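# Place bottles on ledges matching their cap colour

## Task

Put every bottle upright on the wall ledge whose coloured label strip is the same colour as that bottle's cap. The bottle's entire base must rest on the ledge. A bottle that topples or is left leaning counts as a failure.

## Robot and tools

Robot: a Rainbow Robotics RB-Y1. It has a two-wheeled base with rear casters that drives forward or back and turns, but cannot slide sideways. It has a folding torso (leg with ankle, knee and hip), a head with head_camera, and two seven-joint arms with parallel grippers. Each hand has a wrist camera (left_wrist_camera, right_wrist_camera) in a case that sticks out sideways and can strike things. The base is 0.58 m wide, extends 0.10 m ahead of the drive axle and 0.57 m behind it, and sweeps a 0.58 m radius circle when turning on the spot.

Frames: all positions are in metres. The base frame has its origin on the floor midway between the drive wheels, with x forward, y to the left and z up. The left_hand and right_hand readings are the point between the finger pads, 0.03 m back from the fingertips. On that hand frame the fingers point along -z and close along x. The chest is a spine point 0.08 m below the shoulders. base_odometry is measured from where the base started, heading in rad with left positive, and it only counts wheel rotation, so slips and bumps fool it.

Tool move: one action per call. Its parts are as follows.
- base: one object {x_m_s, turn_rad_s, for_s}. These are velocities, not a destination. x_m_s is forward speed in m/s (0.005 to 1.5 in magnitude, or 0; negative reverses). turn_rad_s is leftward turn rate in rad/s (0.02 to 1.509 in magnitude, or 0). for_s is how long they are sent, 0.1 to 5 s. Any velocity you omit is 0. Distance is roughly speed times for_s, less if the time is too short to accelerate (0.4 m/s², turns 0.5 rad/s²). The base coasts to a stop after for_s ends.
- joints: a single object mapping joint names to absolute targets (rad, or m for grippers), covering both arms, torso and head together. Ranges: torso_squat_rad 0 to 1.2 (higher lowers the chest); torso_shift_rad -0.3 to 0.6 (hips forward); torso_pitch_rad -0.2 to 1.4 (positive leans forward); torso_yaw_rad -1.5 to 1.5 (left positive; raise both arms sideways 0.2 rad or more first). Left arm: shoulder_pitch -2.356 to 2.356 (negative swings forward/up); shoulder_roll 0 to 3.141 (out to the left); shoulder_yaw ±2.094; elbow -2.617 to 0.01 (negative bends); forearm_roll ±3.141; wrist_pitch -1.57 to 1.919; hand_roll ±2.705; left_gripper_m 0 to 0.1 opening. The right arm is the same except right_shoulder_roll_rad runs -3.141 to 0 (negative lifts outward). head_pan_rad -0.523 to 0.523 (left positive); head_tilt_rad -0.35 to 1.57 (positive looks down). Mixed torso limits also apply, e.g. squat+shift <= 1.52 and squat-shift+pitch <= 1.57; breaking them leaves the joints off_target.
- target: moves one hand to an absolute pose in the base frame. It takes side ("left"/"right"), x, y, z in m (-3 to 3) and quat_wxyz in the same format the hand lines print. It may be combined only with min_time_s. It is solved once into joint angles, so the hand travels along an arc; split long moves into short steps. It is rejected if an earlier move is still running.
- min_time_s (0.1 to 8): the minimum duration for arm, head and torso motions in this action.
- contact_limits: per gripper, {left_gripper_m, right_gripper_m}, in mA from 200 to 672.5 (the default). Lower values grip more gently. The setting stays until changed.
- cameras: a list chosen from head_camera, left_wrist_camera, right_wrist_camera, all. blocking: true (default) waits until everything is at rest; false returns after about 0.5 s.
A move with no action just reports state and images.

wait {seconds 0 to 10, cameras}: lets time pass and returns early once moves have finished. stop {cameras}: brakes all running motion. zoom_image {camera, region [x0,y0,x1,y1]}: magnifies part of the latest image, at most 504 px per side. head_camera is 896x504; the wrist cameras are 644x364. finished_scene {scene}: ends the scene; make no other call after it in that reply.

Results: "move" is done or the worst status. Hand statuses are reached (within 10 mm and 2 degrees), short, or refused with a reason. Joint statuses include off_target (stopped away from the target, possibly still pushing), time_out, contact_stop (torso only), limit_stop_at_<name> (built-in limit or self-collision guard), not_followed (arm command withheld because the arms would clash; see the cause: line) and torque_fault. on_its_own lists things you did not command. A refusal or an unplanned stop cancels that reply's later move, wait and finished_scene calls. lidar_m gives 12 distances in 30 degree sectors, counter-clockwise from straight ahead, at 0.23 m height. motor_effort shows wheel effort in percent; a wheel at rest reading above about 30 is probably pushing on something. Wrist force and torque come uncalibrated and include the hand's weight. Camera calibration gives K and T_world_to_cam mapping base frame to camera frame, with small errors.

Grasping: command an opening at least 0.005 m narrower than the bottle. The pads then squeeze about 44 to 55 N, and off_target or done are both normal. Each arm handles up to 3 kg.

Avoid: knocking bottles over or out of the work area; dropping them or releasing them while moving; the two arms touching or squeezing each other (including fingers and camera cases; about 0.5 rad of outward shoulder roll keeps the hands apart); driving into furniture, which can spin the wheels, shut the wheel motors off for 2 s, or tip the robot; fast bending or hard stops with arms reached forward under load; shoving hard on fixed objects. Loads near a joint's torque limit cause a 10 s torque fault. Holding strain heats motors, giving MOTOR HOT at 65 °C and a braked arm at 80 °C. Objects may occasionally be nudged by outside pushes. Before finishing, check that each bottle stands upright and fully on its matching ledge.

Each tool is called after "Emit:" in YAML: its name, and indented under it one key for each argument.

## Session

Emit:
move:

Scene clock: 0.00 s.
Joint torques (N m): no reading
External joint torques (N m): no reading
Motor temperatures (°C): left_arm=[34 39 32 39 35 43 40] | right_arm=[33 36 34 35 35 34 43]
Wrist force (N): no reading
Wrist torque (N m): no reading
Wrist force, peak (N): no reading
base_odometry: x=+0.000 y=+0.000 heading=+0.000
lidar_m: 3.95 2.48 1.74 1.99 2.10 1.67 1.63 1.72 2.47 2.64 2.45 3.88
base_status: not commanded
joint_positions: torso_squat_rad=+0.350 torso_shift_rad=+0.000 torso_pitch_rad=+0.000 torso_yaw_rad=+0.000 left_shoulder_pitch_rad=-0.048 left_shoulder_roll_rad=+0.048 left_shoulder_yaw_rad=-0.029 left_elbow_rad=-0.126 left_forearm_roll_rad=+0.039 left_wrist_pitch_rad=+0.009 left_hand_roll_rad=-0.012 left_gripper_m=+0.100 right_shoulder_pitch_rad=-0.009 right_shoulder_roll_rad=-0.013 right_shoulder_yaw_rad=+0.007 right_elbow_rad=-0.267 right_forearm_roll_rad=-0.043 right_wrist_pitch_rad=+0.022 right_hand_roll_rad=-0.017 right_gripper_m=+0.100 head_pan_rad=+0.000 head_tilt_rad=+0.400
joint_status: not commanded
wheel_motors_off: 0
motor_effort: left_wheel=+1 right_wheel=-1
chest: x=-0.2280 y=-0.0002 z=+1.2475 quat_wxyz=(+1.000, +0.000, +0.000, +0.000) (m; base frame)
left_hand: x=-0.1340 y=+0.2540 z=+0.5691 quat_wxyz=(+0.996, +0.022, -0.081, -0.010) (m; base frame)
right_hand: x=-0.0969 y=-0.2280 z=+0.5737 quat_wxyz=(+0.992, -0.001, -0.127, -0.024) (m; base frame)
pictures: head_camera, left_wrist_camera, right_wrist_camera

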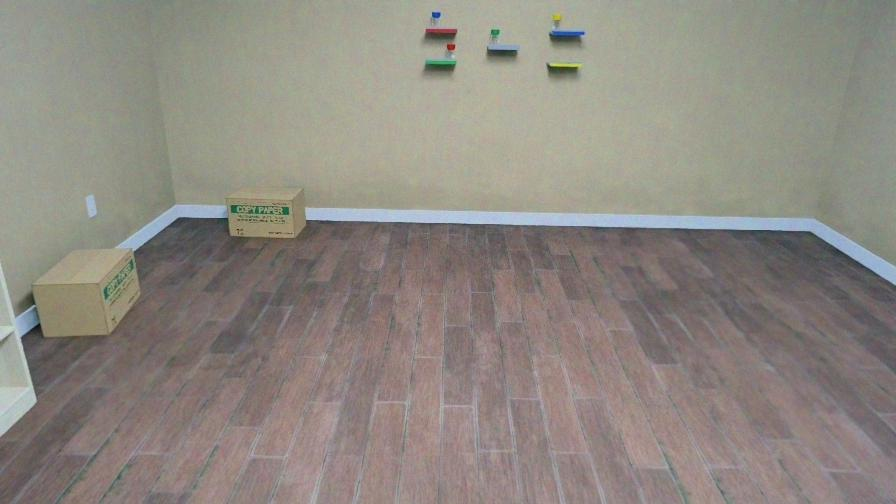

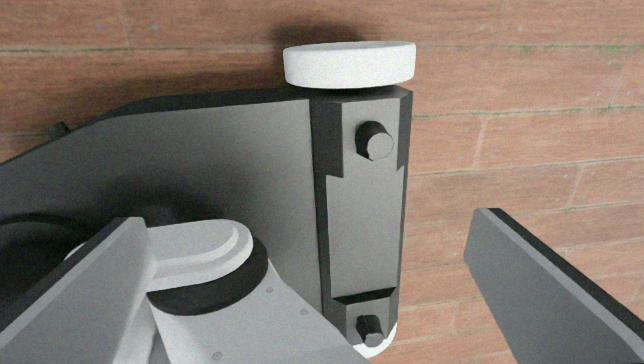

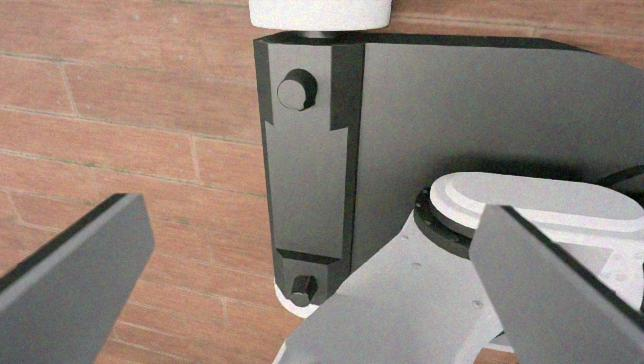

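Emit:
zoom_image:
  camera: "head_camera"
  region: [410, 0, 600, 90]

Scaled by 2.653 from the camera's 896x504 image, which has a finer 1280x720 frame.

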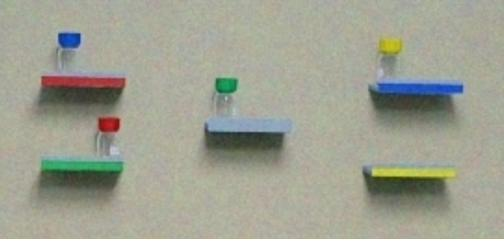

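Emit:
move:
  joints: {"head_tilt_rad": 0.05}
  cameras: ["head_camera"]

Emit:
zoom_image:
  camera: "head_camera"
  region: [380, 160, 640, 306]

Scene clock: 5.90 s.
Joint torques (N m): left_arm=[-3.04 2.16 -0.76 -0.57 -0.13 -0.52 0.33] | right_arm=[-2.73 -0.57 0.35 -0.95 0.04 -0.4 0.08]
External joint torques (N m): left_arm=[-0.17 0.59 -0.84 0.07 -0.14 -0.08 0.34] | right_arm=[0.41 0.25 0.38 0.67 -0.03 0.16 0.06]
Wrist force (N): left_arm=[0.1 1.2 -5.2] | right_arm=[1.6 -1.9 -5.4]
Wrist torque (N m): left_arm=[-0.26 0.08 -0.03] | right_arm=[0.20 -0.02 -0.23]
Wrist force, peak (N): left_arm=[0.1 0.9 -5.5] | right_arm=[0.4 -2.5 -6.3]
move: done
base_odometry: x=+0.000 y=+0.000 heading=+0.000
lidar_m: 3.93 2.48 1.74 1.99 2.10 1.68 1.63 1.72 2.45 2.63 2.45 3.88
base_status: not commanded
joint_positions: torso_squat_rad=+0.350 torso_shift_rad=+0.000 torso_pitch_rad=+0.000 torso_yaw_rad=+0.000 left_shoulder_pitch_rad=-0.048 left_shoulder_roll_rad=+0.048 left_shoulder_yaw_rad=-0.029 left_elbow_rad=-0.126 left_forearm_roll_rad=+0.039 left_wrist_pitch_rad=+0.009 left_hand_roll_rad=-0.012 left_gripper_m=+0.100 right_shoulder_pitch_rad=-0.009 right_shoulder_roll_rad=-0.013 right_shoulder_yaw_rad=+0.007 right_elbow_rad=-0.267 right_forearm_roll_rad=-0.043 right_wrist_pitch_rad=+0.022 right_hand_roll_rad=-0.017 right_gripper_m=+0.100 head_pan_rad=+0.000 head_tilt_rad=+0.050
joint_status: all done
wheel_motors_off: 0
motor_effort: left_wheel=+1(2) right_wheel=-1(2)
chest: x=-0.2280 y=-0.0002 z=+1.2475 quat_wxyz=(+1.000, +0.000, +0.000, +0.000) (m; base frame)
left_hand: x=-0.1340 y=+0.2540 z=+0.5691 quat_wxyz=(+0.996, +0.022, -0.081, -0.010) (m; base frame)
right_hand: x=-0.0969 y=-0.2280 z=+0.5737 quat_wxyz=(+0.992, -0.001, -0.127, -0.024) (m; base frame)
pictures: head_camera
camera_calibration:
head_camera: T_world_to_cam=[[-0.0339721, -0.999318, 0.0144486, -0.0234074], [-0.0135169, -0.0139963, -0.999811, 1.50294], [0.999331, -0.0341609, -0.0130322, 0.167746], [0, 0, 0, 1]] pos_world=[-0.148114, 0.00337435, 1.50518]

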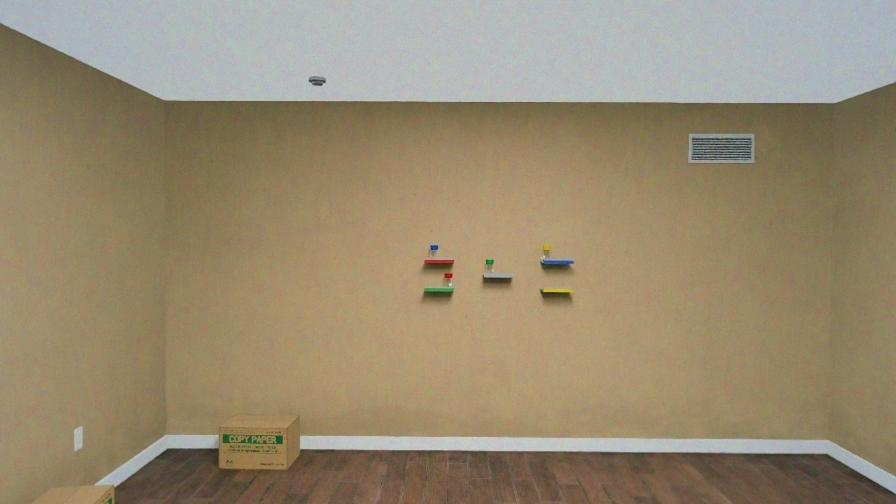

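Scaled by 1.938 from the camera's 896x504 image, which has a finer 1280x720 frame.

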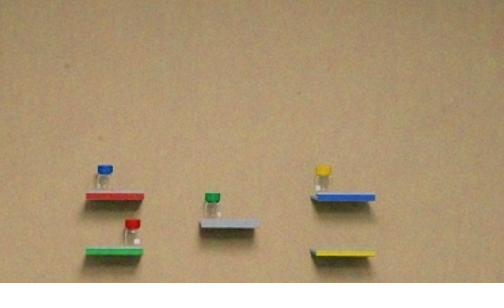

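Emit:
move:
  base: {"turn_rad_s": -0.24, "for_s": 0.5}

Emit:
move:
  base: {"x_m_s": 0.6, "for_s": 4.5}
  cameras: ["head_camera"]

Scene clock: 9.10 s.
Joint torques (N m): left_arm=[-3.02 2.4 -0.48 -0.65 -0.04 -0.4 0.27] | right_arm=[-2 -0.88 0.81 -1.39 -0.12 -0.39 0.01]
External joint torques (N m): left_arm=[-0.16 0.84 -0.56 -0.02 -0.05 0.03 0.28] | right_arm=[1.14 -0.05 0.85 0.23 -0.19 0.17 -0.01]
Wrist force (N): left_arm=[0.0 0.9 -5.2] | right_arm=[1.4 -1.4 -5.4]
Wrist torque (N m): left_arm=[-0.21 0.09 -0.04] | right_arm=[0.18 -0.05 -0.20]
Wrist force, peak (N): left_arm=[-0.3 1.1 -5.5] | right_arm=[1.1 -1.6 -6.5]
move: done
base_odometry: x=+0.000 y=+0.000 heading=-0.119
lidar_m: 4.21 2.48 1.74 1.99 2.03 1.73 1.63 1.67 2.18 2.64 2.45 3.47
base_status: done (sent for 0.5 of 0.5 s)
joint_positions: torso_squat_rad=+0.350 torso_shift_rad=+0.000 torso_pitch_rad=+0.000 torso_yaw_rad=+0.000 left_shoulder_pitch_rad=-0.048 left_shoulder_roll_rad=+0.048 left_shoulder_yaw_rad=-0.029 left_elbow_rad=-0.126 left_forearm_roll_rad=+0.039 left_wrist_pitch_rad=+0.009 left_hand_roll_rad=-0.012 left_gripper_m=+0.100 right_shoulder_pitch_rad=-0.009 right_shoulder_roll_rad=-0.013 right_shoulder_yaw_rad=+0.007 right_elbow_rad=-0.267 right_forearm_roll_rad=-0.043 right_wrist_pitch_rad=+0.022 right_hand_roll_rad=-0.017 right_gripper_m=+0.100 head_pan_rad=+0.000 head_tilt_rad=+0.050
joint_status: not commanded
wheel_motors_off: 0
motor_effort: left_wheel=+4(28) right_wheel=-4(24)
chest: x=-0.2280 y=-0.0002 z=+1.2475 quat_wxyz=(+1.000, +0.000, +0.000, +0.000) (m; base frame)
left_hand: x=-0.1340 y=+0.2540 z=+0.5691 quat_wxyz=(+0.996, +0.022, -0.081, -0.010) (m; base frame)
right_hand: x=-0.0969 y=-0.2280 z=+0.5737 quat_wxyz=(+0.992, -0.001, -0.127, -0.024) (m; base frame)
pictures: none

Scene clock: 15.43 s.
Joint torques (N m): left_arm=[-2.34 2.41 -0.77 -0.48 -0.12 -0.55 0.27] | right_arm=[-2.04 -1.08 0.5 -1.04 0.08 -0.45 -0.07]
External joint torques (N m): left_arm=[0.53 0.84 -0.85 0.15 -0.12 -0.11 0.27] | right_arm=[1.1 -0.26 0.54 0.58 0.01 0.11 -0.08]
Wrist force (N): left_arm=[-0.2 0.9 -5.1] | right_arm=[0.9 -1.8 -5.9]
Wrist torque (N m): left_arm=[-0.21 0.05 -0.05] | right_arm=[0.19 -0.09 -0.19]
Wrist force, peak (N): left_arm=[0.1 1.1 -5.7] | right_arm=[2.0 -1.6 -6.3]
move: done
base_odometry: x=+2.681 y=-0.322 heading=-0.119
lidar_m: 1.53 1.56 1.66 1.79 1.93 2.64 4.31 3.76 2.39 2.42 2.35 1.62
base_status: done (sent for 4.5 of 4.5 s)
joint_positions: torso_squat_rad=+0.350 torso_shift_rad=+0.000 torso_pitch_rad=+0.000 torso_yaw_rad=+0.000 left_shoulder_pitch_rad=-0.048 left_shoulder_roll_rad=+0.048 left_shoulder_yaw_rad=-0.029 left_elbow_rad=-0.126 left_forearm_roll_rad=+0.039 left_wrist_pitch_rad=+0.009 left_hand_roll_rad=-0.012 left_gripper_m=+0.100 right_shoulder_pitch_rad=-0.009 right_shoulder_roll_rad=-0.013 right_shoulder_yaw_rad=+0.007 right_elbow_rad=-0.267 right_forearm_roll_rad=-0.043 right_wrist_pitch_rad=+0.022 right_hand_roll_rad=-0.017 right_gripper_m=+0.100 head_pan_rad=+0.000 head_tilt_rad=+0.050
joint_status: not commanded
wheel_motors_off: 0
motor_effort: left_wheel=-2(36) right_wheel=+0(29)
chest: x=-0.2280 y=-0.0002 z=+1.2475 quat_wxyz=(+1.000, +0.000, +0.000, +0.000) (m; base frame)
left_hand: x=-0.1339 y=+0.2540 z=+0.5691 quat_wxyz=(+0.996, +0.022, -0.081, -0.010) (m; base frame)
right_hand: x=-0.0968 y=-0.2280 z=+0.5738 quat_wxyz=(+0.992, -0.001, -0.127, -0.024) (m; base frame)
pictures: head_camera
camera_calibration:
head_camera: T_world_to_cam=[[-0.0339706, -0.999318, 0.0144479, -0.0234062], [-0.0136168, -0.0139922, -0.999809, 1.50292], [0.99933, -0.0341609, -0.0131322, 0.167896], [0, 0, 0, 1]] pos_world=[-0.148114, 0.00337434, 1.50518]

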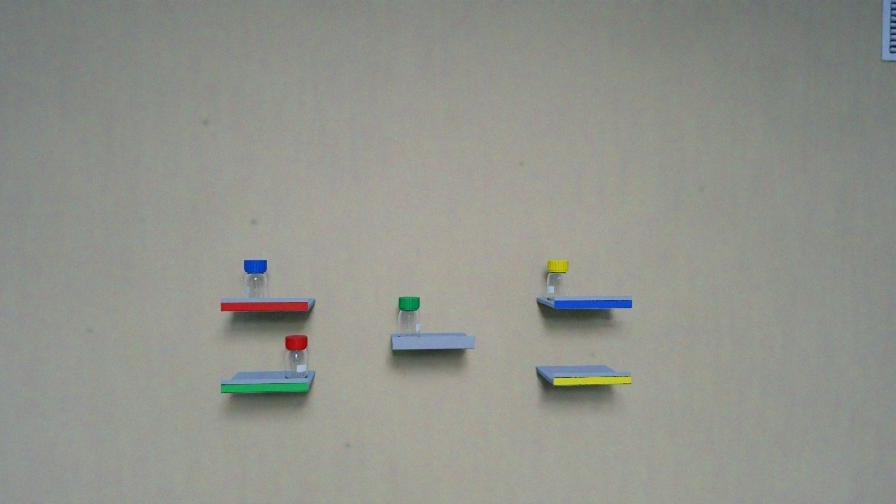

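Emit:
zoom_image:
  camera: "head_camera"
  region: [190, 230, 440, 410]

Emit:
zoom_image:
  camera: "head_camera"
  region: [430, 230, 680, 410]

Scaled by 2.016 from the camera's 896x504 image, which has a finer 1280x720 frame.

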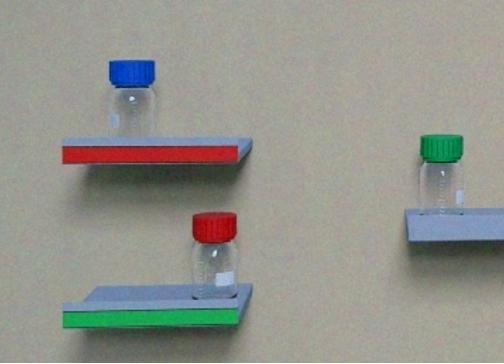

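Scaled by 2.016 from the camera's 896x504 image, which has a finer 1280x720 frame.

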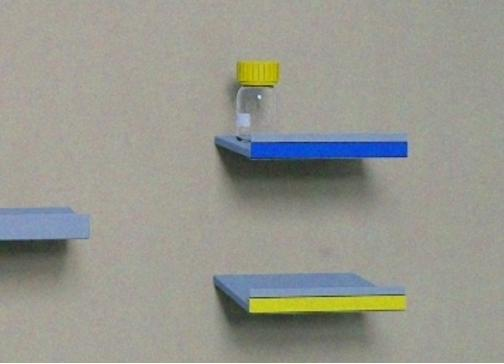

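Emit:
move:
  base: {"turn_rad_s": -0.1, "for_s": 0.2667}

Emit:
move:
  base: {"x_m_s": 0.4, "for_s": 2.7667}

Emit:
move:
  base: {"turn_rad_s": 0.2, "for_s": 0.5}
  joints: {"head_tilt_rad": 0.15}
  cameras: ["head_camera"]

Scene clock: 21.13 s.
Joint torques (N m): left_arm=[-2.56 2.42 -0.53 -0.52 -0.23 -0.51 0.27] | right_arm=[-2.34 -0.78 0.52 -1.24 0.07 -0.48 0.07]
External joint torques (N m): left_arm=[0.31 0.86 -0.61 0.12 -0.24 -0.07 0.28] | right_arm=[0.8 0.05 0.56 0.38 0 0.08 0.05]
Wrist force (N): left_arm=[-0.1 0.9 -5.2] | right_arm=[0.8 -1.8 -5.4]
Wrist torque (N m): left_arm=[-0.21 0.07 -0.04] | right_arm=[0.18 -0.14 -0.18]
Wrist force, peak (N): left_arm=[0.1 1.2 -5.5] | right_arm=[1.5 -2.0 -6.3]
move: done
base_odometry: x=+2.681 y=-0.322 heading=-0.145
lidar_m: 1.53 1.56 1.66 1.79 1.94 2.64 4.31 3.86 2.38 2.43 2.43 1.64
base_status: done (sent for 0.27 of 0.27 s)
joint_positions: torso_squat_rad=+0.350 torso_shift_rad=+0.000 torso_pitch_rad=+0.000 torso_yaw_rad=+0.000 left_shoulder_pitch_rad=-0.048 left_shoulder_roll_rad=+0.048 left_shoulder_yaw_rad=-0.029 left_elbow_rad=-0.126 left_forearm_roll_rad=+0.039 left_wrist_pitch_rad=+0.009 left_hand_roll_rad=-0.012 left_gripper_m=+0.100 right_shoulder_pitch_rad=-0.009 right_shoulder_roll_rad=-0.013 right_shoulder_yaw_rad=+0.007 right_elbow_rad=-0.267 right_forearm_roll_rad=-0.043 right_wrist_pitch_rad=+0.022 right_hand_roll_rad=-0.017 right_gripper_m=+0.100 head_pan_rad=+0.000 head_tilt_rad=+0.050
joint_status: not commanded
wheel_motors_off: 0
motor_effort: left_wheel=+6(30) right_wheel=-7(26)
chest: x=-0.2280 y=-0.0002 z=+1.2475 quat_wxyz=(+1.000, +0.000, +0.000, +0.000) (m; base frame)
left_hand: x=-0.1339 y=+0.2540 z=+0.5691 quat_wxyz=(+0.996, +0.022, -0.081, -0.010) (m; base frame)
right_hand: x=-0.0968 y=-0.2280 z=+0.5738 quat_wxyz=(+0.992, -0.001, -0.127, -0.024) (m; base frame)
pictures: none

Scene clock: 25.43 s.
Joint torques (N m): left_arm=[-2.22 2.54 -0.6 -0.6 -0.06 -0.47 0.29] | right_arm=[-1.98 -0.9 0.1 -1 -0.04 -0.61 -0.09]
External joint torques (N m): left_arm=[0.65 0.98 -0.68 0.03 -0.07 -0.03 0.3] | right_arm=[1.15 -0.08 0.14 0.62 -0.11 -0.05 -0.11]
Wrist force (N): left_arm=[0.0 0.8 -5.3] | right_arm=[0.4 -1.9 -4.6]
Wrist torque (N m): left_arm=[-0.22 0.08 -0.02] | right_arm=[0.21 -0.12 -0.24]
Wrist force, peak (N): left_arm=[0.1 1.1 -5.6] | right_arm=[1.3 -2.2 -6.3]
move: done
base_odometry: x=+3.776 y=-0.482 heading=-0.145
lidar_m: 0.43 0.43 0.56 1.24 2.13 2.64 5.41 3.07 2.47 2.33 0.69 0.47
base_status: done (sent for 2.77 of 2.77 s)
joint_positions: torso_squat_rad=+0.350 torso_shift_rad=+0.000 torso_pitch_rad=+0.000 torso_yaw_rad=+0.000 left_shoulder_pitch_rad=-0.048 left_shoulder_roll_rad=+0.048 left_shoulder_yaw_rad=-0.029 left_elbow_rad=-0.126 left_forearm_roll_rad=+0.039 left_wrist_pitch_rad=+0.009 left_hand_roll_rad=-0.012 left_gripper_m=+0.100 right_shoulder_pitch_rad=-0.009 right_shoulder_roll_rad=-0.013 right_shoulder_yaw_rad=+0.007 right_elbow_rad=-0.267 right_forearm_roll_rad=-0.043 right_wrist_pitch_rad=+0.022 right_hand_roll_rad=-0.017 right_gripper_m=+0.100 head_pan_rad=+0.000 head_tilt_rad=+0.050
joint_status: not commanded
wheel_motors_off: 0
motor_effort: left_wheel=-1(28) right_wheel=+0(26)
chest: x=-0.2280 y=-0.0002 z=+1.2475 quat_wxyz=(+1.000, +0.000, +0.000, +0.000) (m; base frame)
left_hand: x=-0.1339 y=+0.2540 z=+0.5691 quat_wxyz=(+0.996, +0.022, -0.081, -0.010) (m; base frame)
right_hand: x=-0.0969 y=-0.2280 z=+0.5737 quat_wxyz=(+0.992, -0.001, -0.127, -0.024) (m; base frame)
pictures: none

Scene clock: 26.67 s.
Joint torques (N m): left_arm=[-2.6 2.66 -0.39 -0.6 -0.17 -0.42 0.32] | right_arm=[-1.73 -0.26 0.33 -1.01 -0.01 -0.47 -0.05]
External joint torques (N m): left_arm=[0.27 1.09 -0.47 0.03 -0.17 0.02 0.33] | right_arm=[1.41 0.57 0.36 0.61 -0.08 0.09 -0.07]
Wrist force (N): left_arm=[-0.1 0.8 -5.2] | right_arm=[2.0 -1.4 -5.1]
Wrist torque (N m): left_arm=[-0.21 0.05 -0.04] | right_arm=[0.16 0.05 -0.22]
Wrist force, peak (N): left_arm=[-0.2 1.2 -5.4] | right_arm=[1.9 -2.1 -6.0]
move: done
base_odometry: x=+3.776 y=-0.482 heading=-0.046
lidar_m: 0.43 0.45 0.61 1.33 2.13 3.09 5.41 3.03 2.42 1.71 0.62 0.45
base_status: done (sent for 0.5 of 0.5 s)
joint_positions: torso_squat_rad=+0.350 torso_shift_rad=+0.000 torso_pitch_rad=+0.000 torso_yaw_rad=+0.000 left_shoulder_pitch_rad=-0.048 left_shoulder_roll_rad=+0.048 left_shoulder_yaw_rad=-0.029 left_elbow_rad=-0.126 left_forearm_roll_rad=+0.039 left_wrist_pitch_rad=+0.009 left_hand_roll_rad=-0.012 left_gripper_m=+0.100 right_shoulder_pitch_rad=-0.009 right_shoulder_roll_rad=-0.013 right_shoulder_yaw_rad=+0.007 right_elbow_rad=-0.267 right_forearm_roll_rad=-0.043 right_wrist_pitch_rad=+0.022 right_hand_roll_rad=-0.017 right_gripper_m=+0.100 head_pan_rad=+0.000 head_tilt_rad=+0.150
joint_status: all done
wheel_motors_off: 0
motor_effort: left_wheel=-7(29) right_wheel=+0(21)
chest: x=-0.2280 y=-0.0002 z=+1.2475 quat_wxyz=(+1.000, +0.000, +0.000, +0.000) (m; base frame)
left_hand: x=-0.1339 y=+0.2540 z=+0.5691 quat_wxyz=(+0.996, +0.022, -0.081, -0.010) (m; base frame)
right_hand: x=-0.0969 y=-0.2280 z=+0.5737 quat_wxyz=(+0.992, -0.001, -0.127, -0.024) (m; base frame)
pictures: head_camera
camera_calibration:
head_camera: T_world_to_cam=[[-0.0322622, -0.999322, 0.0177565, -0.027851], [-0.113257, -0.0139961, -0.993467, 1.47327], [0.993042, -0.0340625, -0.112729, 0.310789], [0, 0, 0, 1]] pos_world=[-0.142666, 0.00337414, 1.49917]

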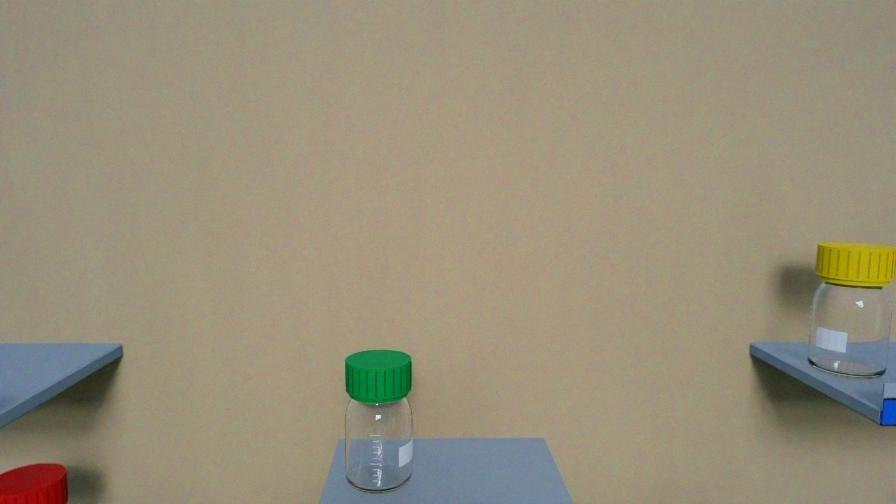

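Emit:
move:
  joints: {"right_shoulder_pitch_rad": 0.2, "right_shoulder_roll_rad": -0.35, "right_shoulder_yaw_rad": 0.0, "right_elbow_rad": -2.2, "right_forearm_roll_rad": 0.0, "right_wrist_pitch_rad": 0.44, "right_hand_roll_rad": 1.57, "left_shoulder_pitch_rad": 0.2, "left_shoulder_roll_rad": 0.35, "left_shoulder_yaw_rad": 0.0, "left_elbow_rad": -2.2, "left_forearm_roll_rad": 0.0, "left_wrist_pitch_rad": 0.44, "left_hand_roll_rad": -1.57}
  min_time_s: 2.5
  cameras: ["all"]

Scene clock: 37.00 s.
Joint torques (N m): left_arm=[-8.37 6.05 4.74 -10.98 -0.43 -2.15 0.23] | right_arm=[-6.03 -6.9 -3.7 -8.72 0.44 -1.67 -0.04]
External joint torques (N m): left_arm=[-0.35 1.21 0.73 -0.89 -0.26 -0.24 0.19] | right_arm=[1.65 -1.52 0.28 1.09 0.02 0.22 -0.01]
Wrist force (N): left_arm=[2.5 -4.1 1.3] | right_arm=[5.0 4.8 0.3]
Wrist torque (N m): left_arm=[0.12 0.16 -0.04] | right_arm=[-0.32 0.14 -0.20]
Wrist force, peak (N): left_arm=[14.8 -57.7 10.8] | right_arm=[5.4 4.8 0.8]
move: done
base_odometry: x=+3.776 y=-0.482 heading=-0.046
lidar_m: 0.43 0.45 0.62 1.33 2.13 3.09 5.41 3.03 2.43 1.71 0.62 0.45
base_status: not commanded
joint_positions: torso_squat_rad=+0.350 torso_shift_rad=+0.000 torso_pitch_rad=+0.000 torso_yaw_rad=+0.000 left_shoulder_pitch_rad=+0.200 left_shoulder_roll_rad=+0.350 left_shoulder_yaw_rad=+0.000 left_elbow_rad=-2.200 left_forearm_roll_rad=+0.000 left_wrist_pitch_rad=+0.440 left_hand_roll_rad=-1.570 left_gripper_m=+0.100 right_shoulder_pitch_rad=+0.200 right_shoulder_roll_rad=-0.350 right_shoulder_yaw_rad=+0.000 right_elbow_rad=-2.200 right_forearm_roll_rad=+0.000 right_wrist_pitch_rad=+0.440 right_hand_roll_rad=+1.570 right_gripper_m=+0.100 head_pan_rad=+0.000 head_tilt_rad=+0.150
joint_status: all done
wheel_motors_off: 0
motor_effort: left_wheel=-8(16) right_wheel=+2(10)
chest: x=-0.2280 y=-0.0002 z=+1.2475 quat_wxyz=(+1.000, +0.000, +0.000, +0.000) (m; base frame)
left_hand: x=+0.2238 y=+0.2885 z=+1.1390 quat_wxyz=(+0.408, +0.577, -0.402, -0.582) (m; base frame)
right_hand: x=+0.2239 y=-0.2888 z=+1.1388 quat_wxyz=(+0.409, -0.577, -0.403, +0.581) (m; base frame)
pictures: head_camera, left_wrist_camera, right_wrist_camera
camera_calibration:
head_camera: T_world_to_cam=[[-0.0322622, -0.999322, 0.0177565, -0.027851], [-0.113257, -0.0139961, -0.993467, 1.47327], [0.993042, -0.0340625, -0.112729, 0.310789], [0, 0, 0, 1]] pos_world=[-0.142666, 0.00337414, 1.49917]
left_wrist_camera: T_world_to_cam=[[-0.0365192, -0.937225, -0.346807, 0.672503], [-0.476405, 0.321393, -0.818379, 0.973376], [0.878467, 0.135334, -0.458236, 0.360509], [0, 0, 0, 1]] pos_world=[0.171585, 0.268661, 1.19502]
right_wrist_camera: T_world_to_cam=[[-0.0160479, -0.920947, 0.389357, -0.710513], [-0.505337, -0.328543, -0.797931, 0.953999], [0.862773, -0.209562, -0.460117, 0.342496], [0, 0, 0, 1]] pos_world=[0.175193, -0.269141, 1.19546]

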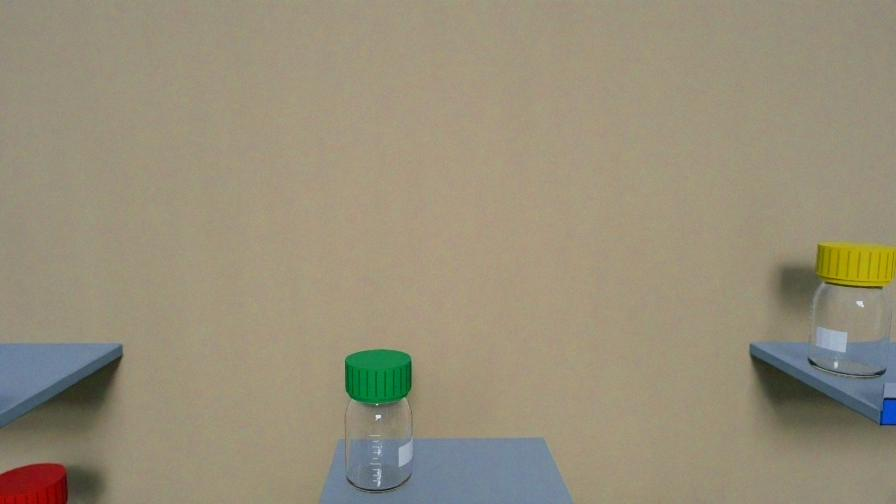

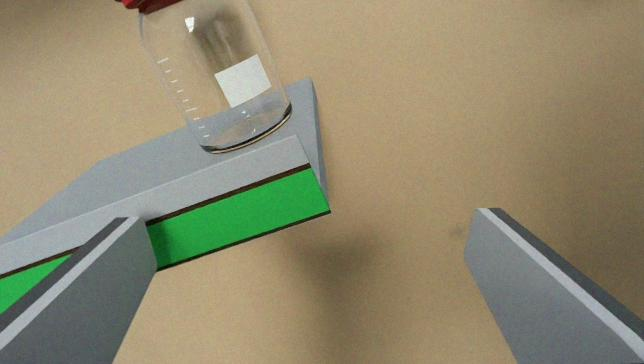

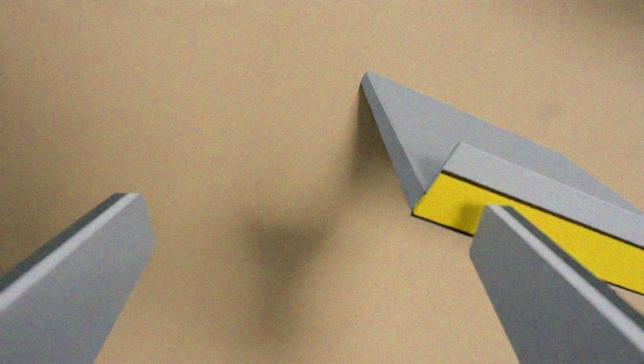

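Emit:
zoom_image:
  camera: "right_wrist_camera"
  region: [340, 40, 644, 300]

Emit:
zoom_image:
  camera: "left_wrist_camera"
  region: [0, 0, 400, 364]

Scaled by 1.658 from the camera's 644x364 image, which has a finer 1265x715 frame.

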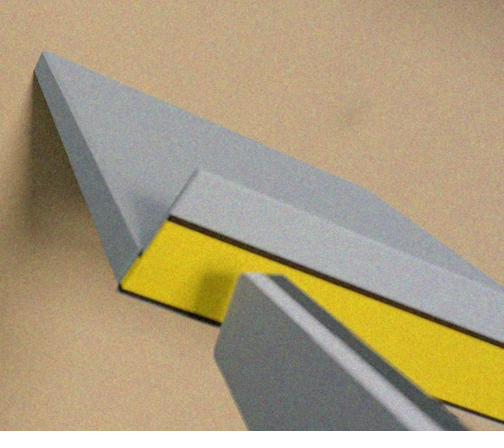

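Scaled by 1.260 from the camera's 644x364 image, which has a finer 1265x715 frame.

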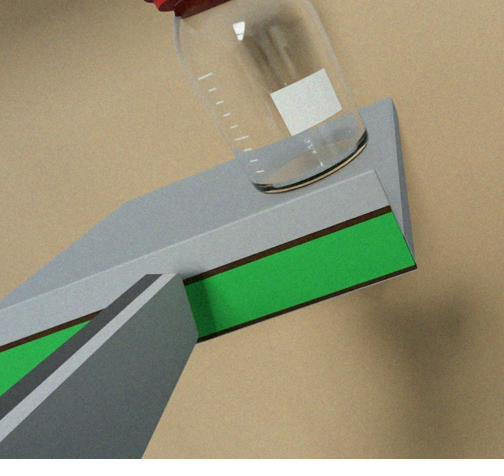

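Emit:
move:
  target: {"side": "right", "x": 0.12, "y": -0.33, "z": 1.25, "quat_wxyz": [0.5, -0.5, -0.5, 0.5]}
  min_time_s: 1.5

Emit:
move:
  target: {"side": "right", "x": 0.15, "y": -0.354, "z": 1.395, "quat_wxyz": [0.5, -0.5, -0.5, 0.5]}
  min_time_s: 1.5
  cameras: ["all"]

Scene clock: 44.27 s.
Joint torques (N m): left_arm=[-8.47 6.1 4.6 -10.61 -0.41 -2.15 0.22] | right_arm=[-0.03 -10.25 -6.08 -6.12 0.35 -1.89 -0.14]
External joint torques (N m): left_arm=[-0.44 1.26 0.59 -0.53 -0.24 -0.23 0.19] | right_arm=[1.37 -1.76 0.24 0.49 -0.11 -0.05 -0.13]
Wrist force (N): left_arm=[2.8 -4.1 0.8] | right_arm=[3.7 4.8 0.8]
Wrist torque (N m): left_arm=[0.11 0.18 -0.04] | right_arm=[-0.30 0.14 -0.04]
Wrist force, peak (N): left_arm=[2.6 -4.8 1.1] | right_arm=[5.3 5.0 0.8]
move: short
base_odometry: x=+3.776 y=-0.482 heading=-0.046
lidar_m: 0.43 0.44 0.62 1.32 2.12 3.09 5.41 3.02 2.42 1.71 0.62 0.46
base_status: not commanded
joint_positions: torso_squat_rad=+0.350 torso_shift_rad=+0.000 torso_pitch_rad=+0.000 torso_yaw_rad=+0.000 left_shoulder_pitch_rad=+0.200 left_shoulder_roll_rad=+0.350 left_shoulder_yaw_rad=+0.000 left_elbow_rad=-2.200 left_forearm_roll_rad=+0.000 left_wrist_pitch_rad=+0.440 left_hand_roll_rad=-1.570 left_gripper_m=+0.100 right_shoulder_pitch_rad=+0.576 right_shoulder_roll_rad=-0.656 right_shoulder_yaw_rad=-0.404 right_elbow_rad=-2.617 right_forearm_roll_rad=-0.481 right_wrist_pitch_rad=+0.428 right_hand_roll_rad=+1.174 right_gripper_m=+0.100 head_pan_rad=+0.000 head_tilt_rad=+0.150
joint_status: all done
wheel_motors_off: 0
motor_effort: left_wheel=-8(9) right_wheel=+3(4)
chest: x=-0.2280 y=-0.0002 z=+1.2475 quat_wxyz=(+1.000, +0.000, +0.000, +0.000) (m; base frame)
left_hand: x=+0.2238 y=+0.2885 z=+1.1391 quat_wxyz=(+0.408, +0.577, -0.402, -0.582) (m; base frame)
right_hand: x=+0.1205 y=-0.3304 z=+1.2497 quat_wxyz=(+0.463, -0.493, -0.536, +0.506) (m; base frame)
right_hand_status: short (checked arc, as near as the solve gets, planned for 1.5 s): 1 mm and 6.0 deg off. The place is met; only the turn is off.
pictures: none

Scene clock: 46.10 s.
Joint torques (N m): left_arm=[-8.72 6.52 5.01 -10.5 -0.34 -2 0.42] | right_arm=[-6.41 -14.42 -7.46 0.97 1.16 -1.26 -0.06]
External joint torques (N m): left_arm=[-0.69 1.68 1 -0.42 -0.17 -0.08 0.38] | right_arm=[-0.87 -1.24 0.38 0.24 -0.11 0.08 -0.05]
Wrist force (N): left_arm=[2.6 -3.9 1.1] | right_arm=[2.9 4.4 0.7]
Wrist torque (N m): left_arm=[0.09 0.17 -0.05] | right_arm=[-0.26 0.01 -0.05]
Wrist force, peak (N): left_arm=[2.8 -4.5 1.1] | right_arm=[3.6 5.5 0.9]
move: done
base_odometry: x=+3.776 y=-0.482 heading=-0.046
lidar_m: 0.43 0.45 0.62 1.33 2.13 3.10 5.41 3.03 2.42 1.71 0.62 0.45
base_status: not commanded
joint_positions: torso_squat_rad=+0.350 torso_shift_rad=+0.000 torso_pitch_rad=+0.000 torso_yaw_rad=+0.000 left_shoulder_pitch_rad=+0.200 left_shoulder_roll_rad=+0.350 left_shoulder_yaw_rad=+0.000 left_elbow_rad=-2.200 left_forearm_roll_rad=+0.000 left_wrist_pitch_rad=+0.440 left_hand_roll_rad=-1.570 left_gripper_m=+0.100 right_shoulder_pitch_rad=+0.249 right_shoulder_roll_rad=-1.205 right_shoulder_yaw_rad=-0.783 right_elbow_rad=-2.571 right_forearm_roll_rad=-0.743 right_wrist_pitch_rad=+0.955 right_hand_roll_rad=+0.730 right_gripper_m=+0.100 head_pan_rad=+0.000 head_tilt_rad=+0.150
joint_status: all done
wheel_motors_off: 0
motor_effort: left_wheel=-8(9) right_wheel=+3(4)
chest: x=-0.2280 y=-0.0002 z=+1.2475 quat_wxyz=(+1.000, +0.000, +0.000, +0.000) (m; base frame)
left_hand: x=+0.2238 y=+0.2885 z=+1.1391 quat_wxyz=(+0.408, +0.577, -0.402, -0.582) (m; base frame)
right_hand: x=+0.1500 y=-0.3540 z=+1.3948 quat_wxyz=(+0.500, -0.500, -0.500, +0.500) (m; base frame)
right_hand_status: reached (checked arc, planned for 1.5 s): 0 mm and 0.0 deg off.
pictures: head_camera, left_wrist_camera, right_wrist_camera
camera_calibration:
head_camera: T_world_to_cam=[[-0.0322622, -0.999322, 0.0177565, -0.027851], [-0.113257, -0.0139961, -0.993467, 1.47327], [0.993042, -0.0340625, -0.112729, 0.310789], [0, 0, 0, 1]] pos_world=[-0.142666, 0.00337414, 1.49917]
left_wrist_camera: T_world_to_cam=[[-0.0364707, -0.93723, -0.346799, 0.672521], [-0.476293, 0.321381, -0.818449, 0.973526], [0.87853, 0.135329, -0.458117, 0.360403], [0, 0, 0, 1]] pos_world=[0.171586, 0.268661, 1.19512]
right_wrist_camera: T_world_to_cam=[[-0.0166714, -0.998531, 0.0515635, -0.427703], [-0.496593, -0.0364914, -0.867216, 1.29821], [0.867823, -0.0400638, -0.495255, 0.61861], [0, 0, 0, 1]] pos_world=[0.100709, -0.354917, 1.45425]

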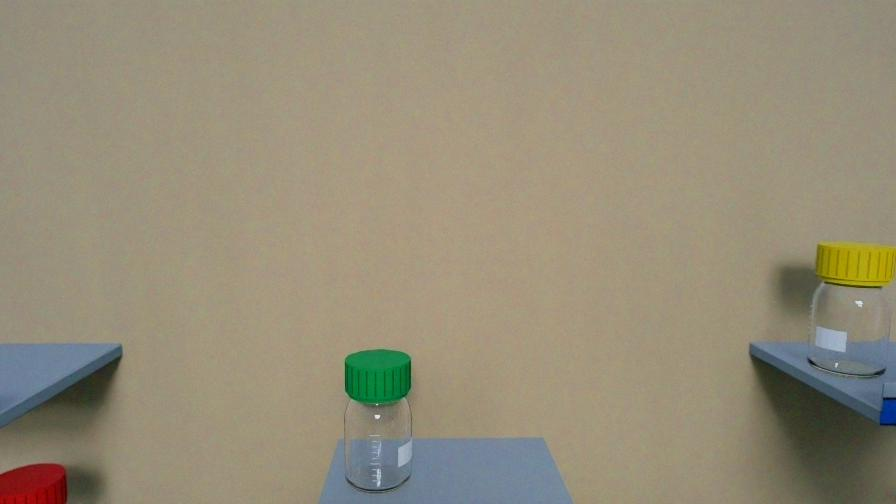

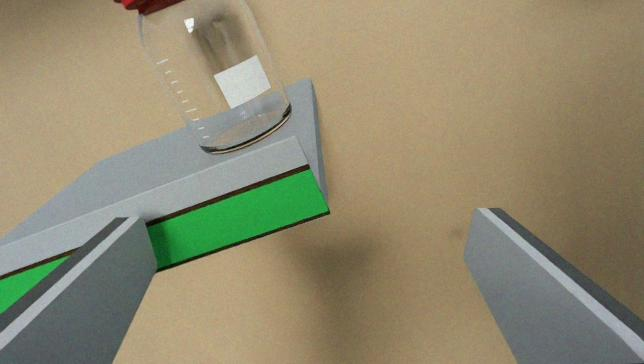

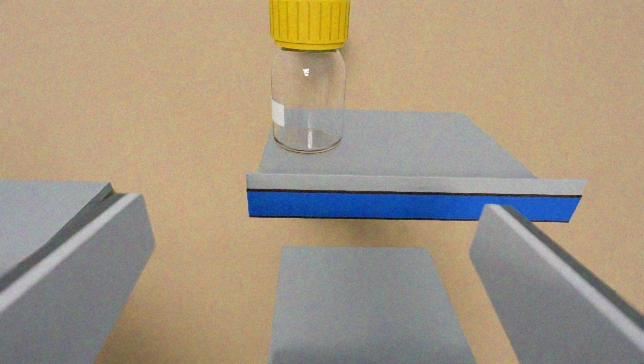

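Emit:
move:
  target: {"side": "right", "x": 0.2, "y": -0.355, "z": 1.415, "quat_wxyz": [0.57923, -0.40558, -0.40558, 0.57923]}
  min_time_s: 1.0
  cameras: ["right_wrist_camera"]

Scene clock: 51.10 s.
Joint torques (N m): left_arm=[-8.55 6.28 4.75 -10.62 -0.4 -2.06 0.18] | right_arm=[-9.6 -15.01 -6.68 3.45 1.27 -1.09 0.08]
External joint torques (N m): left_arm=[-0.52 1.44 0.74 -0.54 -0.22 -0.15 0.15] | right_arm=[-0.81 -1.03 2.97 -0.13 -0.02 0.23 0.08]
Wrist force (N): left_arm=[2.6 -4.3 1.1] | right_arm=[2.6 4.4 -1.4]
Wrist torque (N m): left_arm=[0.14 0.19 -0.06] | right_arm=[-0.26 -0.01 -0.20]
Wrist force, peak (N): left_arm=[2.8 -4.6 1.1] | right_arm=[4.0 5.1 -2.2]
move: done
base_odometry: x=+3.776 y=-0.482 heading=-0.046
lidar_m: 0.43 0.45 0.62 1.32 2.13 3.09 5.41 3.03 2.42 1.71 0.63 0.45
base_status: not commanded
joint_positions: torso_squat_rad=+0.350 torso_shift_rad=+0.000 torso_pitch_rad=+0.000 torso_yaw_rad=+0.000 left_shoulder_pitch_rad=+0.200 left_shoulder_roll_rad=+0.350 left_shoulder_yaw_rad=+0.000 left_elbow_rad=-2.200 left_forearm_roll_rad=+0.000 left_wrist_pitch_rad=+0.440 left_hand_roll_rad=-1.570 left_gripper_m=+0.100 right_shoulder_pitch_rad=+0.110 right_shoulder_roll_rad=-1.724 right_shoulder_yaw_rad=-0.698 right_elbow_rad=-2.184 right_forearm_roll_rad=-1.233 right_wrist_pitch_rad=+1.018 right_hand_roll_rad=+0.747 right_gripper_m=+0.100 head_pan_rad=+0.000 head_tilt_rad=+0.150
joint_status: all done
wheel_motors_off: 0
motor_effort: left_wheel=-8(9) right_wheel=+2(4)
chest: x=-0.2280 y=-0.0002 z=+1.2475 quat_wxyz=(+1.000, +0.000, +0.000, +0.000) (m; base frame)
left_hand: x=+0.2238 y=+0.2885 z=+1.1391 quat_wxyz=(+0.408, +0.577, -0.402, -0.582) (m; base frame)
right_hand: x=+0.1999 y=-0.3550 z=+1.4152 quat_wxyz=(+0.579, -0.406, -0.406, +0.579) (m; base frame)
right_hand_status: reached (checked arc, planned for 1.0 s): 0 mm and 0.1 deg off.
pictures: right_wrist_camera
camera_calibration:
right_wrist_camera: T_world_to_cam=[[0.00125964, -0.998533, 0.05414, -0.436168], [-0.762393, -0.0359936, -0.646112, 1.08103], [0.647113, -0.0404621, -0.76132, 1.00587], [0, 0, 0, 1]] pos_world=[0.173809, -0.355918, 1.48787]

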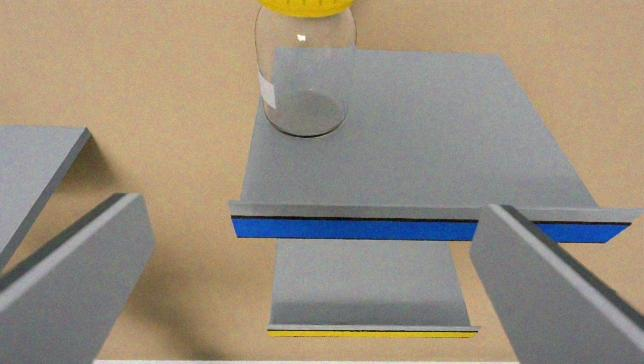

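Emit:
move:
  target: {"side": "right", "x": 0.362, "y": -0.355, "z": 1.396, "quat_wxyz": [0.57923, -0.40558, -0.40558, 0.57923]}
  min_time_s: 1.5
  cameras: ["right_wrist_camera", "head_camera"]

Scene clock: 53.67 s.
Joint torques (N m): left_arm=[-8.61 5.93 4.7 -10.64 -0.45 -2.03 0.4] | right_arm=[-16.05 -5.72 -5.34 7.79 0.03 -0.65 -0.17]
External joint torques (N m): left_arm=[-0.58 1.09 0.68 -0.56 -0.28 -0.11 0.37] | right_arm=[1.31 -0.85 2.42 -0.42 -0.34 0.09 -0.16]
Wrist force (N): left_arm=[2.8 -4.4 0.8] | right_arm=[2.8 4.3 -1.6]
Wrist torque (N m): left_arm=[0.14 0.20 -0.05] | right_arm=[-0.22 -0.01 -0.09]
Wrist force, peak (N): left_arm=[2.7 -4.6 1.3] | right_arm=[3.0 5.8 -1.4]
move: done
base_odometry: x=+3.776 y=-0.482 heading=-0.046
lidar_m: 0.43 0.45 0.62 1.33 2.13 3.10 5.41 3.03 2.42 1.71 0.63 0.45
base_status: not commanded
joint_positions: torso_squat_rad=+0.350 torso_shift_rad=+0.000 torso_pitch_rad=+0.000 torso_yaw_rad=+0.000 left_shoulder_pitch_rad=+0.200 left_shoulder_roll_rad=+0.350 left_shoulder_yaw_rad=+0.000 left_elbow_rad=-2.200 left_forearm_roll_rad=+0.000 left_wrist_pitch_rad=+0.440 left_hand_roll_rad=-1.570 left_gripper_m=+0.100 right_shoulder_pitch_rad=+0.606 right_shoulder_roll_rad=-2.538 right_shoulder_yaw_rad=-0.481 right_elbow_rad=-1.556 right_forearm_roll_rad=-1.296 right_wrist_pitch_rad=+0.193 right_hand_roll_rad=+0.381 right_gripper_m=+0.100 head_pan_rad=+0.000 head_tilt_rad=+0.150
joint_status: all done
wheel_motors_off: 0
motor_effort: left_wheel=-8(9) right_wheel=+2(4)
chest: x=-0.2280 y=-0.0002 z=+1.2475 quat_wxyz=(+1.000, +0.000, +0.000, +0.000) (m; base frame)
left_hand: x=+0.2238 y=+0.2885 z=+1.1391 quat_wxyz=(+0.408, +0.577, -0.402, -0.582) (m; base frame)
right_hand: x=+0.3620 y=-0.3548 z=+1.3963 quat_wxyz=(+0.579, -0.407, -0.407, +0.578) (m; base frame)
right_hand_status: reached (checked arc, planned for 1.5 s): 0 mm and 0.3 deg off.
pictures: head_camera, right_wrist_camera
camera_calibration:
head_camera: T_world_to_cam=[[-0.0322622, -0.999322, 0.0177565, -0.027851], [-0.113257, -0.0139961, -0.993467, 1.47327], [0.993042, -0.0340625, -0.112729, 0.310789], [0, 0, 0, 1]] pos_world=[-0.142666, 0.00337414, 1.49917]
right_wrist_camera: T_world_to_cam=[[0.00017497, -0.998518, 0.0544207, -0.435189], [-0.760209, -0.0354888, -0.648708, 1.19538], [0.649678, -0.0412577, -0.759089, 0.882287], [0, 0, 0, 1]] pos_world=[0.335615, -0.35572, 1.46887]

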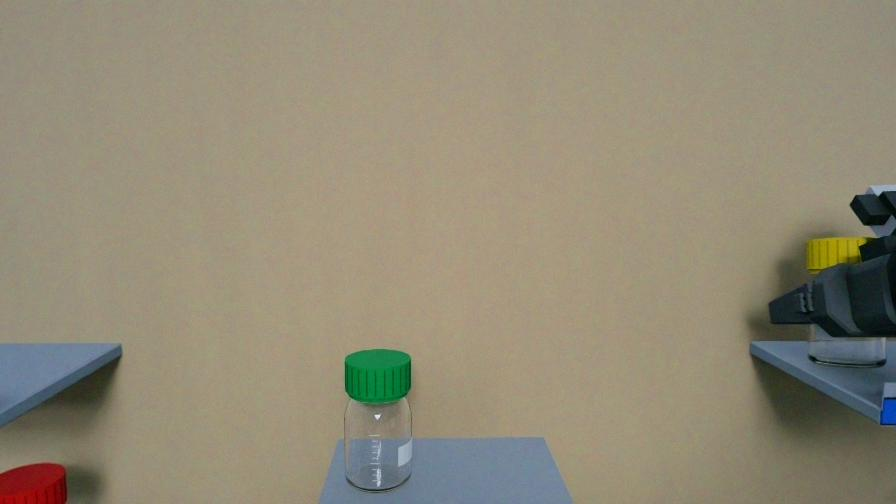

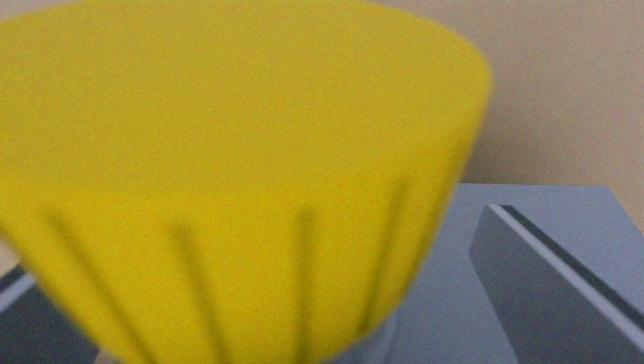

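Emit:
zoom_image:
  camera: "head_camera"
  region: [720, 150, 896, 440]

Scaled by 1.738 from the camera's 896x504 image, which has a finer 1280x720 frame.

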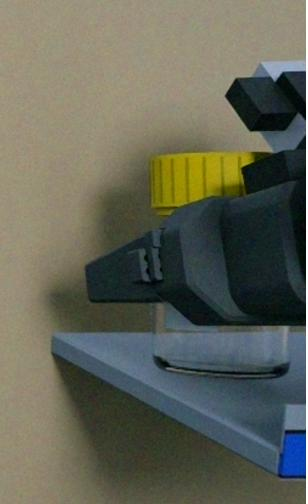

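Emit:
move:
  target: {"side": "right", "x": 0.325, "y": -0.355, "z": 1.405, "quat_wxyz": [0.5308, -0.4671, -0.4671, 0.5308]}
  min_time_s: 0.8
  cameras: ["right_wrist_camera", "head_camera"]

Scene clock: 58.77 s.
Joint torques (N m): left_arm=[-8.68 5.99 4.56 -10.49 -0.25 -1.93 0.23] | right_arm=[-13.4 -6.37 -10.06 4.67 0.6 0.03 0.2]
External joint torques (N m): left_arm=[-0.66 1.15 0.54 -0.41 -0.07 -0.01 0.2] | right_arm=[1.27 -1.32 0.58 -0.74 -0.22 -0.24 0.21]
Wrist force (N): left_arm=[2.7 -3.9 1.1] | right_arm=[4.0 4.7 0.3]
Wrist torque (N m): left_arm=[0.09 0.18 -0.05] | right_arm=[-0.25 0.21 -0.04]
Wrist force, peak (N): left_arm=[2.7 -4.6 1.3] | right_arm=[3.5 5.6 -1.5]
move: done
base_odometry: x=+3.776 y=-0.482 heading=-0.046
lidar_m: 0.43 0.45 0.61 1.32 2.13 3.09 5.41 3.03 2.42 1.71 0.62 0.45
base_status: not commanded
joint_positions: torso_squat_rad=+0.350 torso_shift_rad=+0.000 torso_pitch_rad=+0.000 torso_yaw_rad=+0.000 left_shoulder_pitch_rad=+0.200 left_shoulder_roll_rad=+0.350 left_shoulder_yaw_rad=+0.000 left_elbow_rad=-2.200 left_forearm_roll_rad=+0.000 left_wrist_pitch_rad=+0.440 left_hand_roll_rad=-1.570 left_gripper_m=+0.100 right_shoulder_pitch_rad=+0.791 right_shoulder_roll_rad=-2.199 right_shoulder_yaw_rad=-0.851 right_elbow_rad=-1.861 right_forearm_roll_rad=-0.447 right_wrist_pitch_rad=+0.457 right_hand_roll_rad=-0.135 right_gripper_m=+0.100 head_pan_rad=+0.000 head_tilt_rad=+0.150
joint_status: all done
wheel_motors_off: 0
motor_effort: left_wheel=-9(10) right_wheel=+2(3)
chest: x=-0.2280 y=-0.0002 z=+1.2475 quat_wxyz=(+1.000, +0.000, +0.000, +0.000) (m; base frame)
left_hand: x=+0.2238 y=+0.2885 z=+1.1392 quat_wxyz=(+0.408, +0.577, -0.402, -0.582) (m; base frame)
right_hand: x=+0.3248 y=-0.3550 z=+1.4057 quat_wxyz=(+0.532, -0.465, -0.466, +0.533) (m; base frame)
right_hand_status: reached (checked arc, planned for 0.8 s): 1 mm and 0.4 deg off.
pictures: head_camera, right_wrist_camera
camera_calibration:
head_camera: T_world_to_cam=[[-0.0322627, -0.999322, 0.0177526, -0.0279451], [-0.113257, -0.0139921, -0.993467, 1.47327], [0.993042, -0.0340625, -0.112729, 0.310785], [0, 0, 0, 1]] pos_world=[-0.142666, 0.00327413, 1.49917]
right_wrist_camera: T_world_to_cam=[[-0.00779576, -0.998556, 0.0531549, -0.431485], [-0.607326, -0.0375016, -0.793567, 1.32652], [0.794415, -0.0384688, -0.606156, 0.652544], [0, 0, 0, 1]] pos_world=[0.283875, -0.356013, 1.47116]

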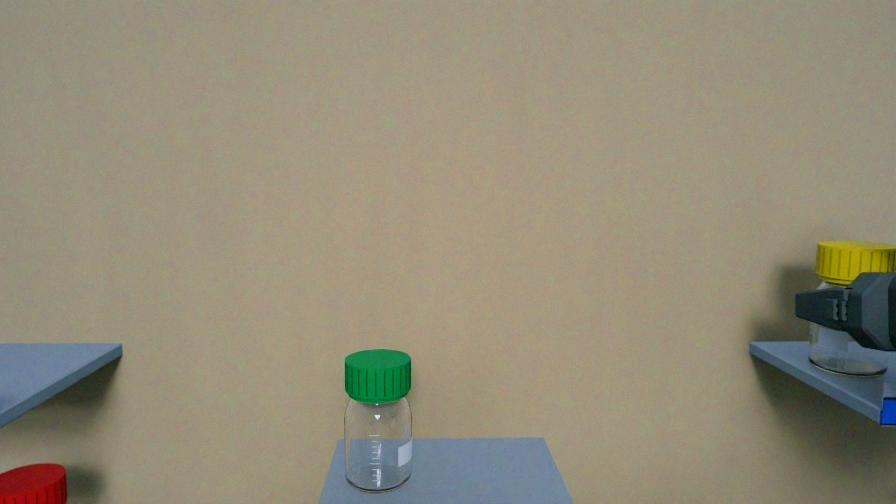

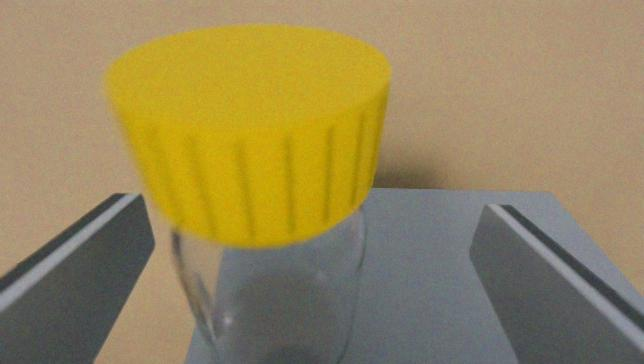

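Emit:
zoom_image:
  camera: "right_wrist_camera"
  region: [70, 0, 574, 364]

Emit:
zoom_image:
  camera: "head_camera"
  region: [720, 200, 896, 440]

Scaled by 1.000.

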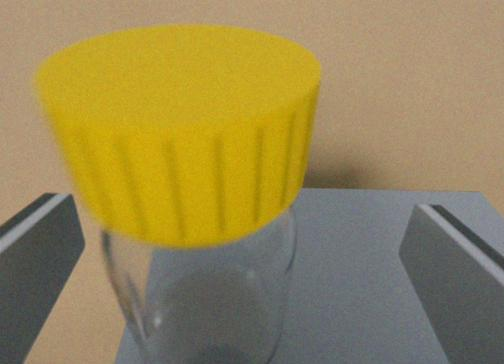

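Scaled by 2.100 from the camera's 896x504 image, which has a finer 1280x720 frame.

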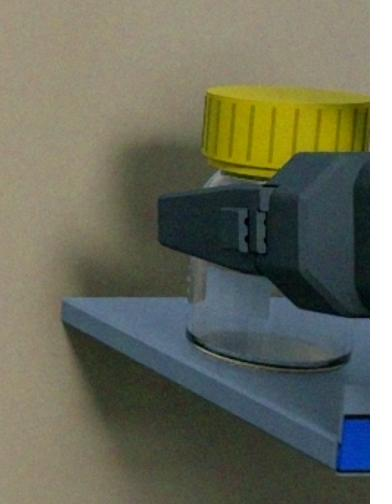

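Emit:
wait:
  seconds: 0.1
  cameras: ["right_wrist_camera", "head_camera"]

Scene clock: 63.20 s.
Joint torques (N m): left_arm=[-8.6 6.08 4.76 -10.38 -0.37 -2.02 0.25] | right_arm=[-13.11 -6.47 -9.79 4.73 0.72 -0.1 0.3]
External joint torques (N m): left_arm=[-0.57 1.24 0.74 -0.3 -0.2 -0.11 0.22] | right_arm=[1.56 -1.42 0.85 -0.69 -0.09 -0.36 0.31]
Wrist force (N): left_arm=[2.6 -4.3 1.0] | right_arm=[2.5 4.1 -0.2]
Wrist torque (N m): left_arm=[0.14 0.19 -0.04] | right_arm=[-0.18 0.03 -0.05]
Wrist force, peak (N): left_arm=[2.8 -4.7 1.3] | right_arm=[3.1 5.5 0.1]
base_odometry: x=+3.776 y=-0.482 heading=-0.046
lidar_m: 0.43 0.45 0.62 1.33 2.13 3.09 5.41 3.03 2.43 1.71 0.62 0.45
base_status: not commanded
joint_positions: torso_squat_rad=+0.350 torso_shift_rad=+0.000 torso_pitch_rad=+0.000 torso_yaw_rad=+0.000 left_shoulder_pitch_rad=+0.200 left_shoulder_roll_rad=+0.350 left_shoulder_yaw_rad=+0.000 left_elbow_rad=-2.200 left_forearm_roll_rad=+0.000 left_wrist_pitch_rad=+0.440 left_hand_roll_rad=-1.570 left_gripper_m=+0.100 right_shoulder_pitch_rad=+0.791 right_shoulder_roll_rad=-2.199 right_shoulder_yaw_rad=-0.851 right_elbow_rad=-1.861 right_forearm_roll_rad=-0.447 right_wrist_pitch_rad=+0.457 right_hand_roll_rad=-0.135 right_gripper_m=+0.100 head_pan_rad=+0.000 head_tilt_rad=+0.150
joint_status: all done
wheel_motors_off: 0
motor_effort: left_wheel=-9(10) right_wheel=+2(3)
chest: x=-0.2280 y=-0.0002 z=+1.2475 quat_wxyz=(+1.000, +0.000, +0.000, +0.000) (m; base frame)
left_hand: x=+0.2238 y=+0.2885 z=+1.1392 quat_wxyz=(+0.408, +0.577, -0.402, -0.582) (m; base frame)
right_hand: x=+0.3248 y=-0.3550 z=+1.4057 quat_wxyz=(+0.532, -0.465, -0.466, +0.533) (m; base frame)
right_hand_status: reached (checked arc, planned for 0.8 s): 1 mm and 0.4 deg off.
wait: 0.10 s; at rest from the start
pictures: head_camera, right_wrist_camera
camera_calibration:
head_camera: T_world_to_cam=[[-0.0322627, -0.999322, 0.0177526, -0.0279451], [-0.113257, -0.0139921, -0.993467, 1.47327], [0.993042, -0.0340625, -0.112729, 0.310785], [0, 0, 0, 1]] pos_world=[-0.142666, 0.00327413, 1.49917]
right_wrist_camera: T_world_to_cam=[[-0.00779576, -0.998556, 0.0531549, -0.431485], [-0.607326, -0.0375016, -0.793567, 1.32652], [0.794415, -0.0384688, -0.606156, 0.652544], [0, 0, 0, 1]] pos_world=[0.283875, -0.356013, 1.47116]

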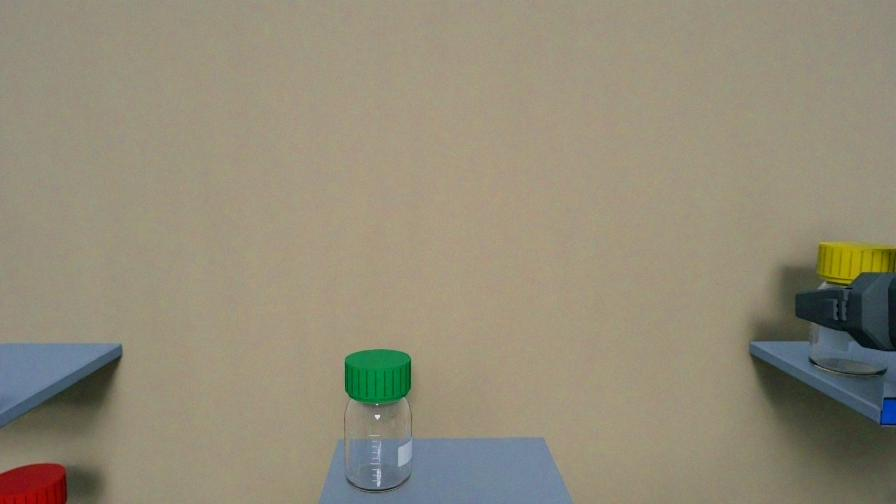

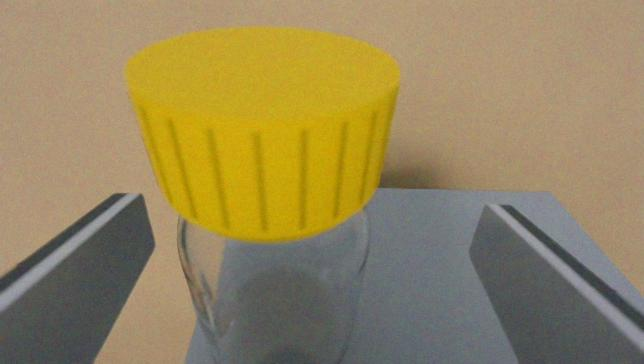

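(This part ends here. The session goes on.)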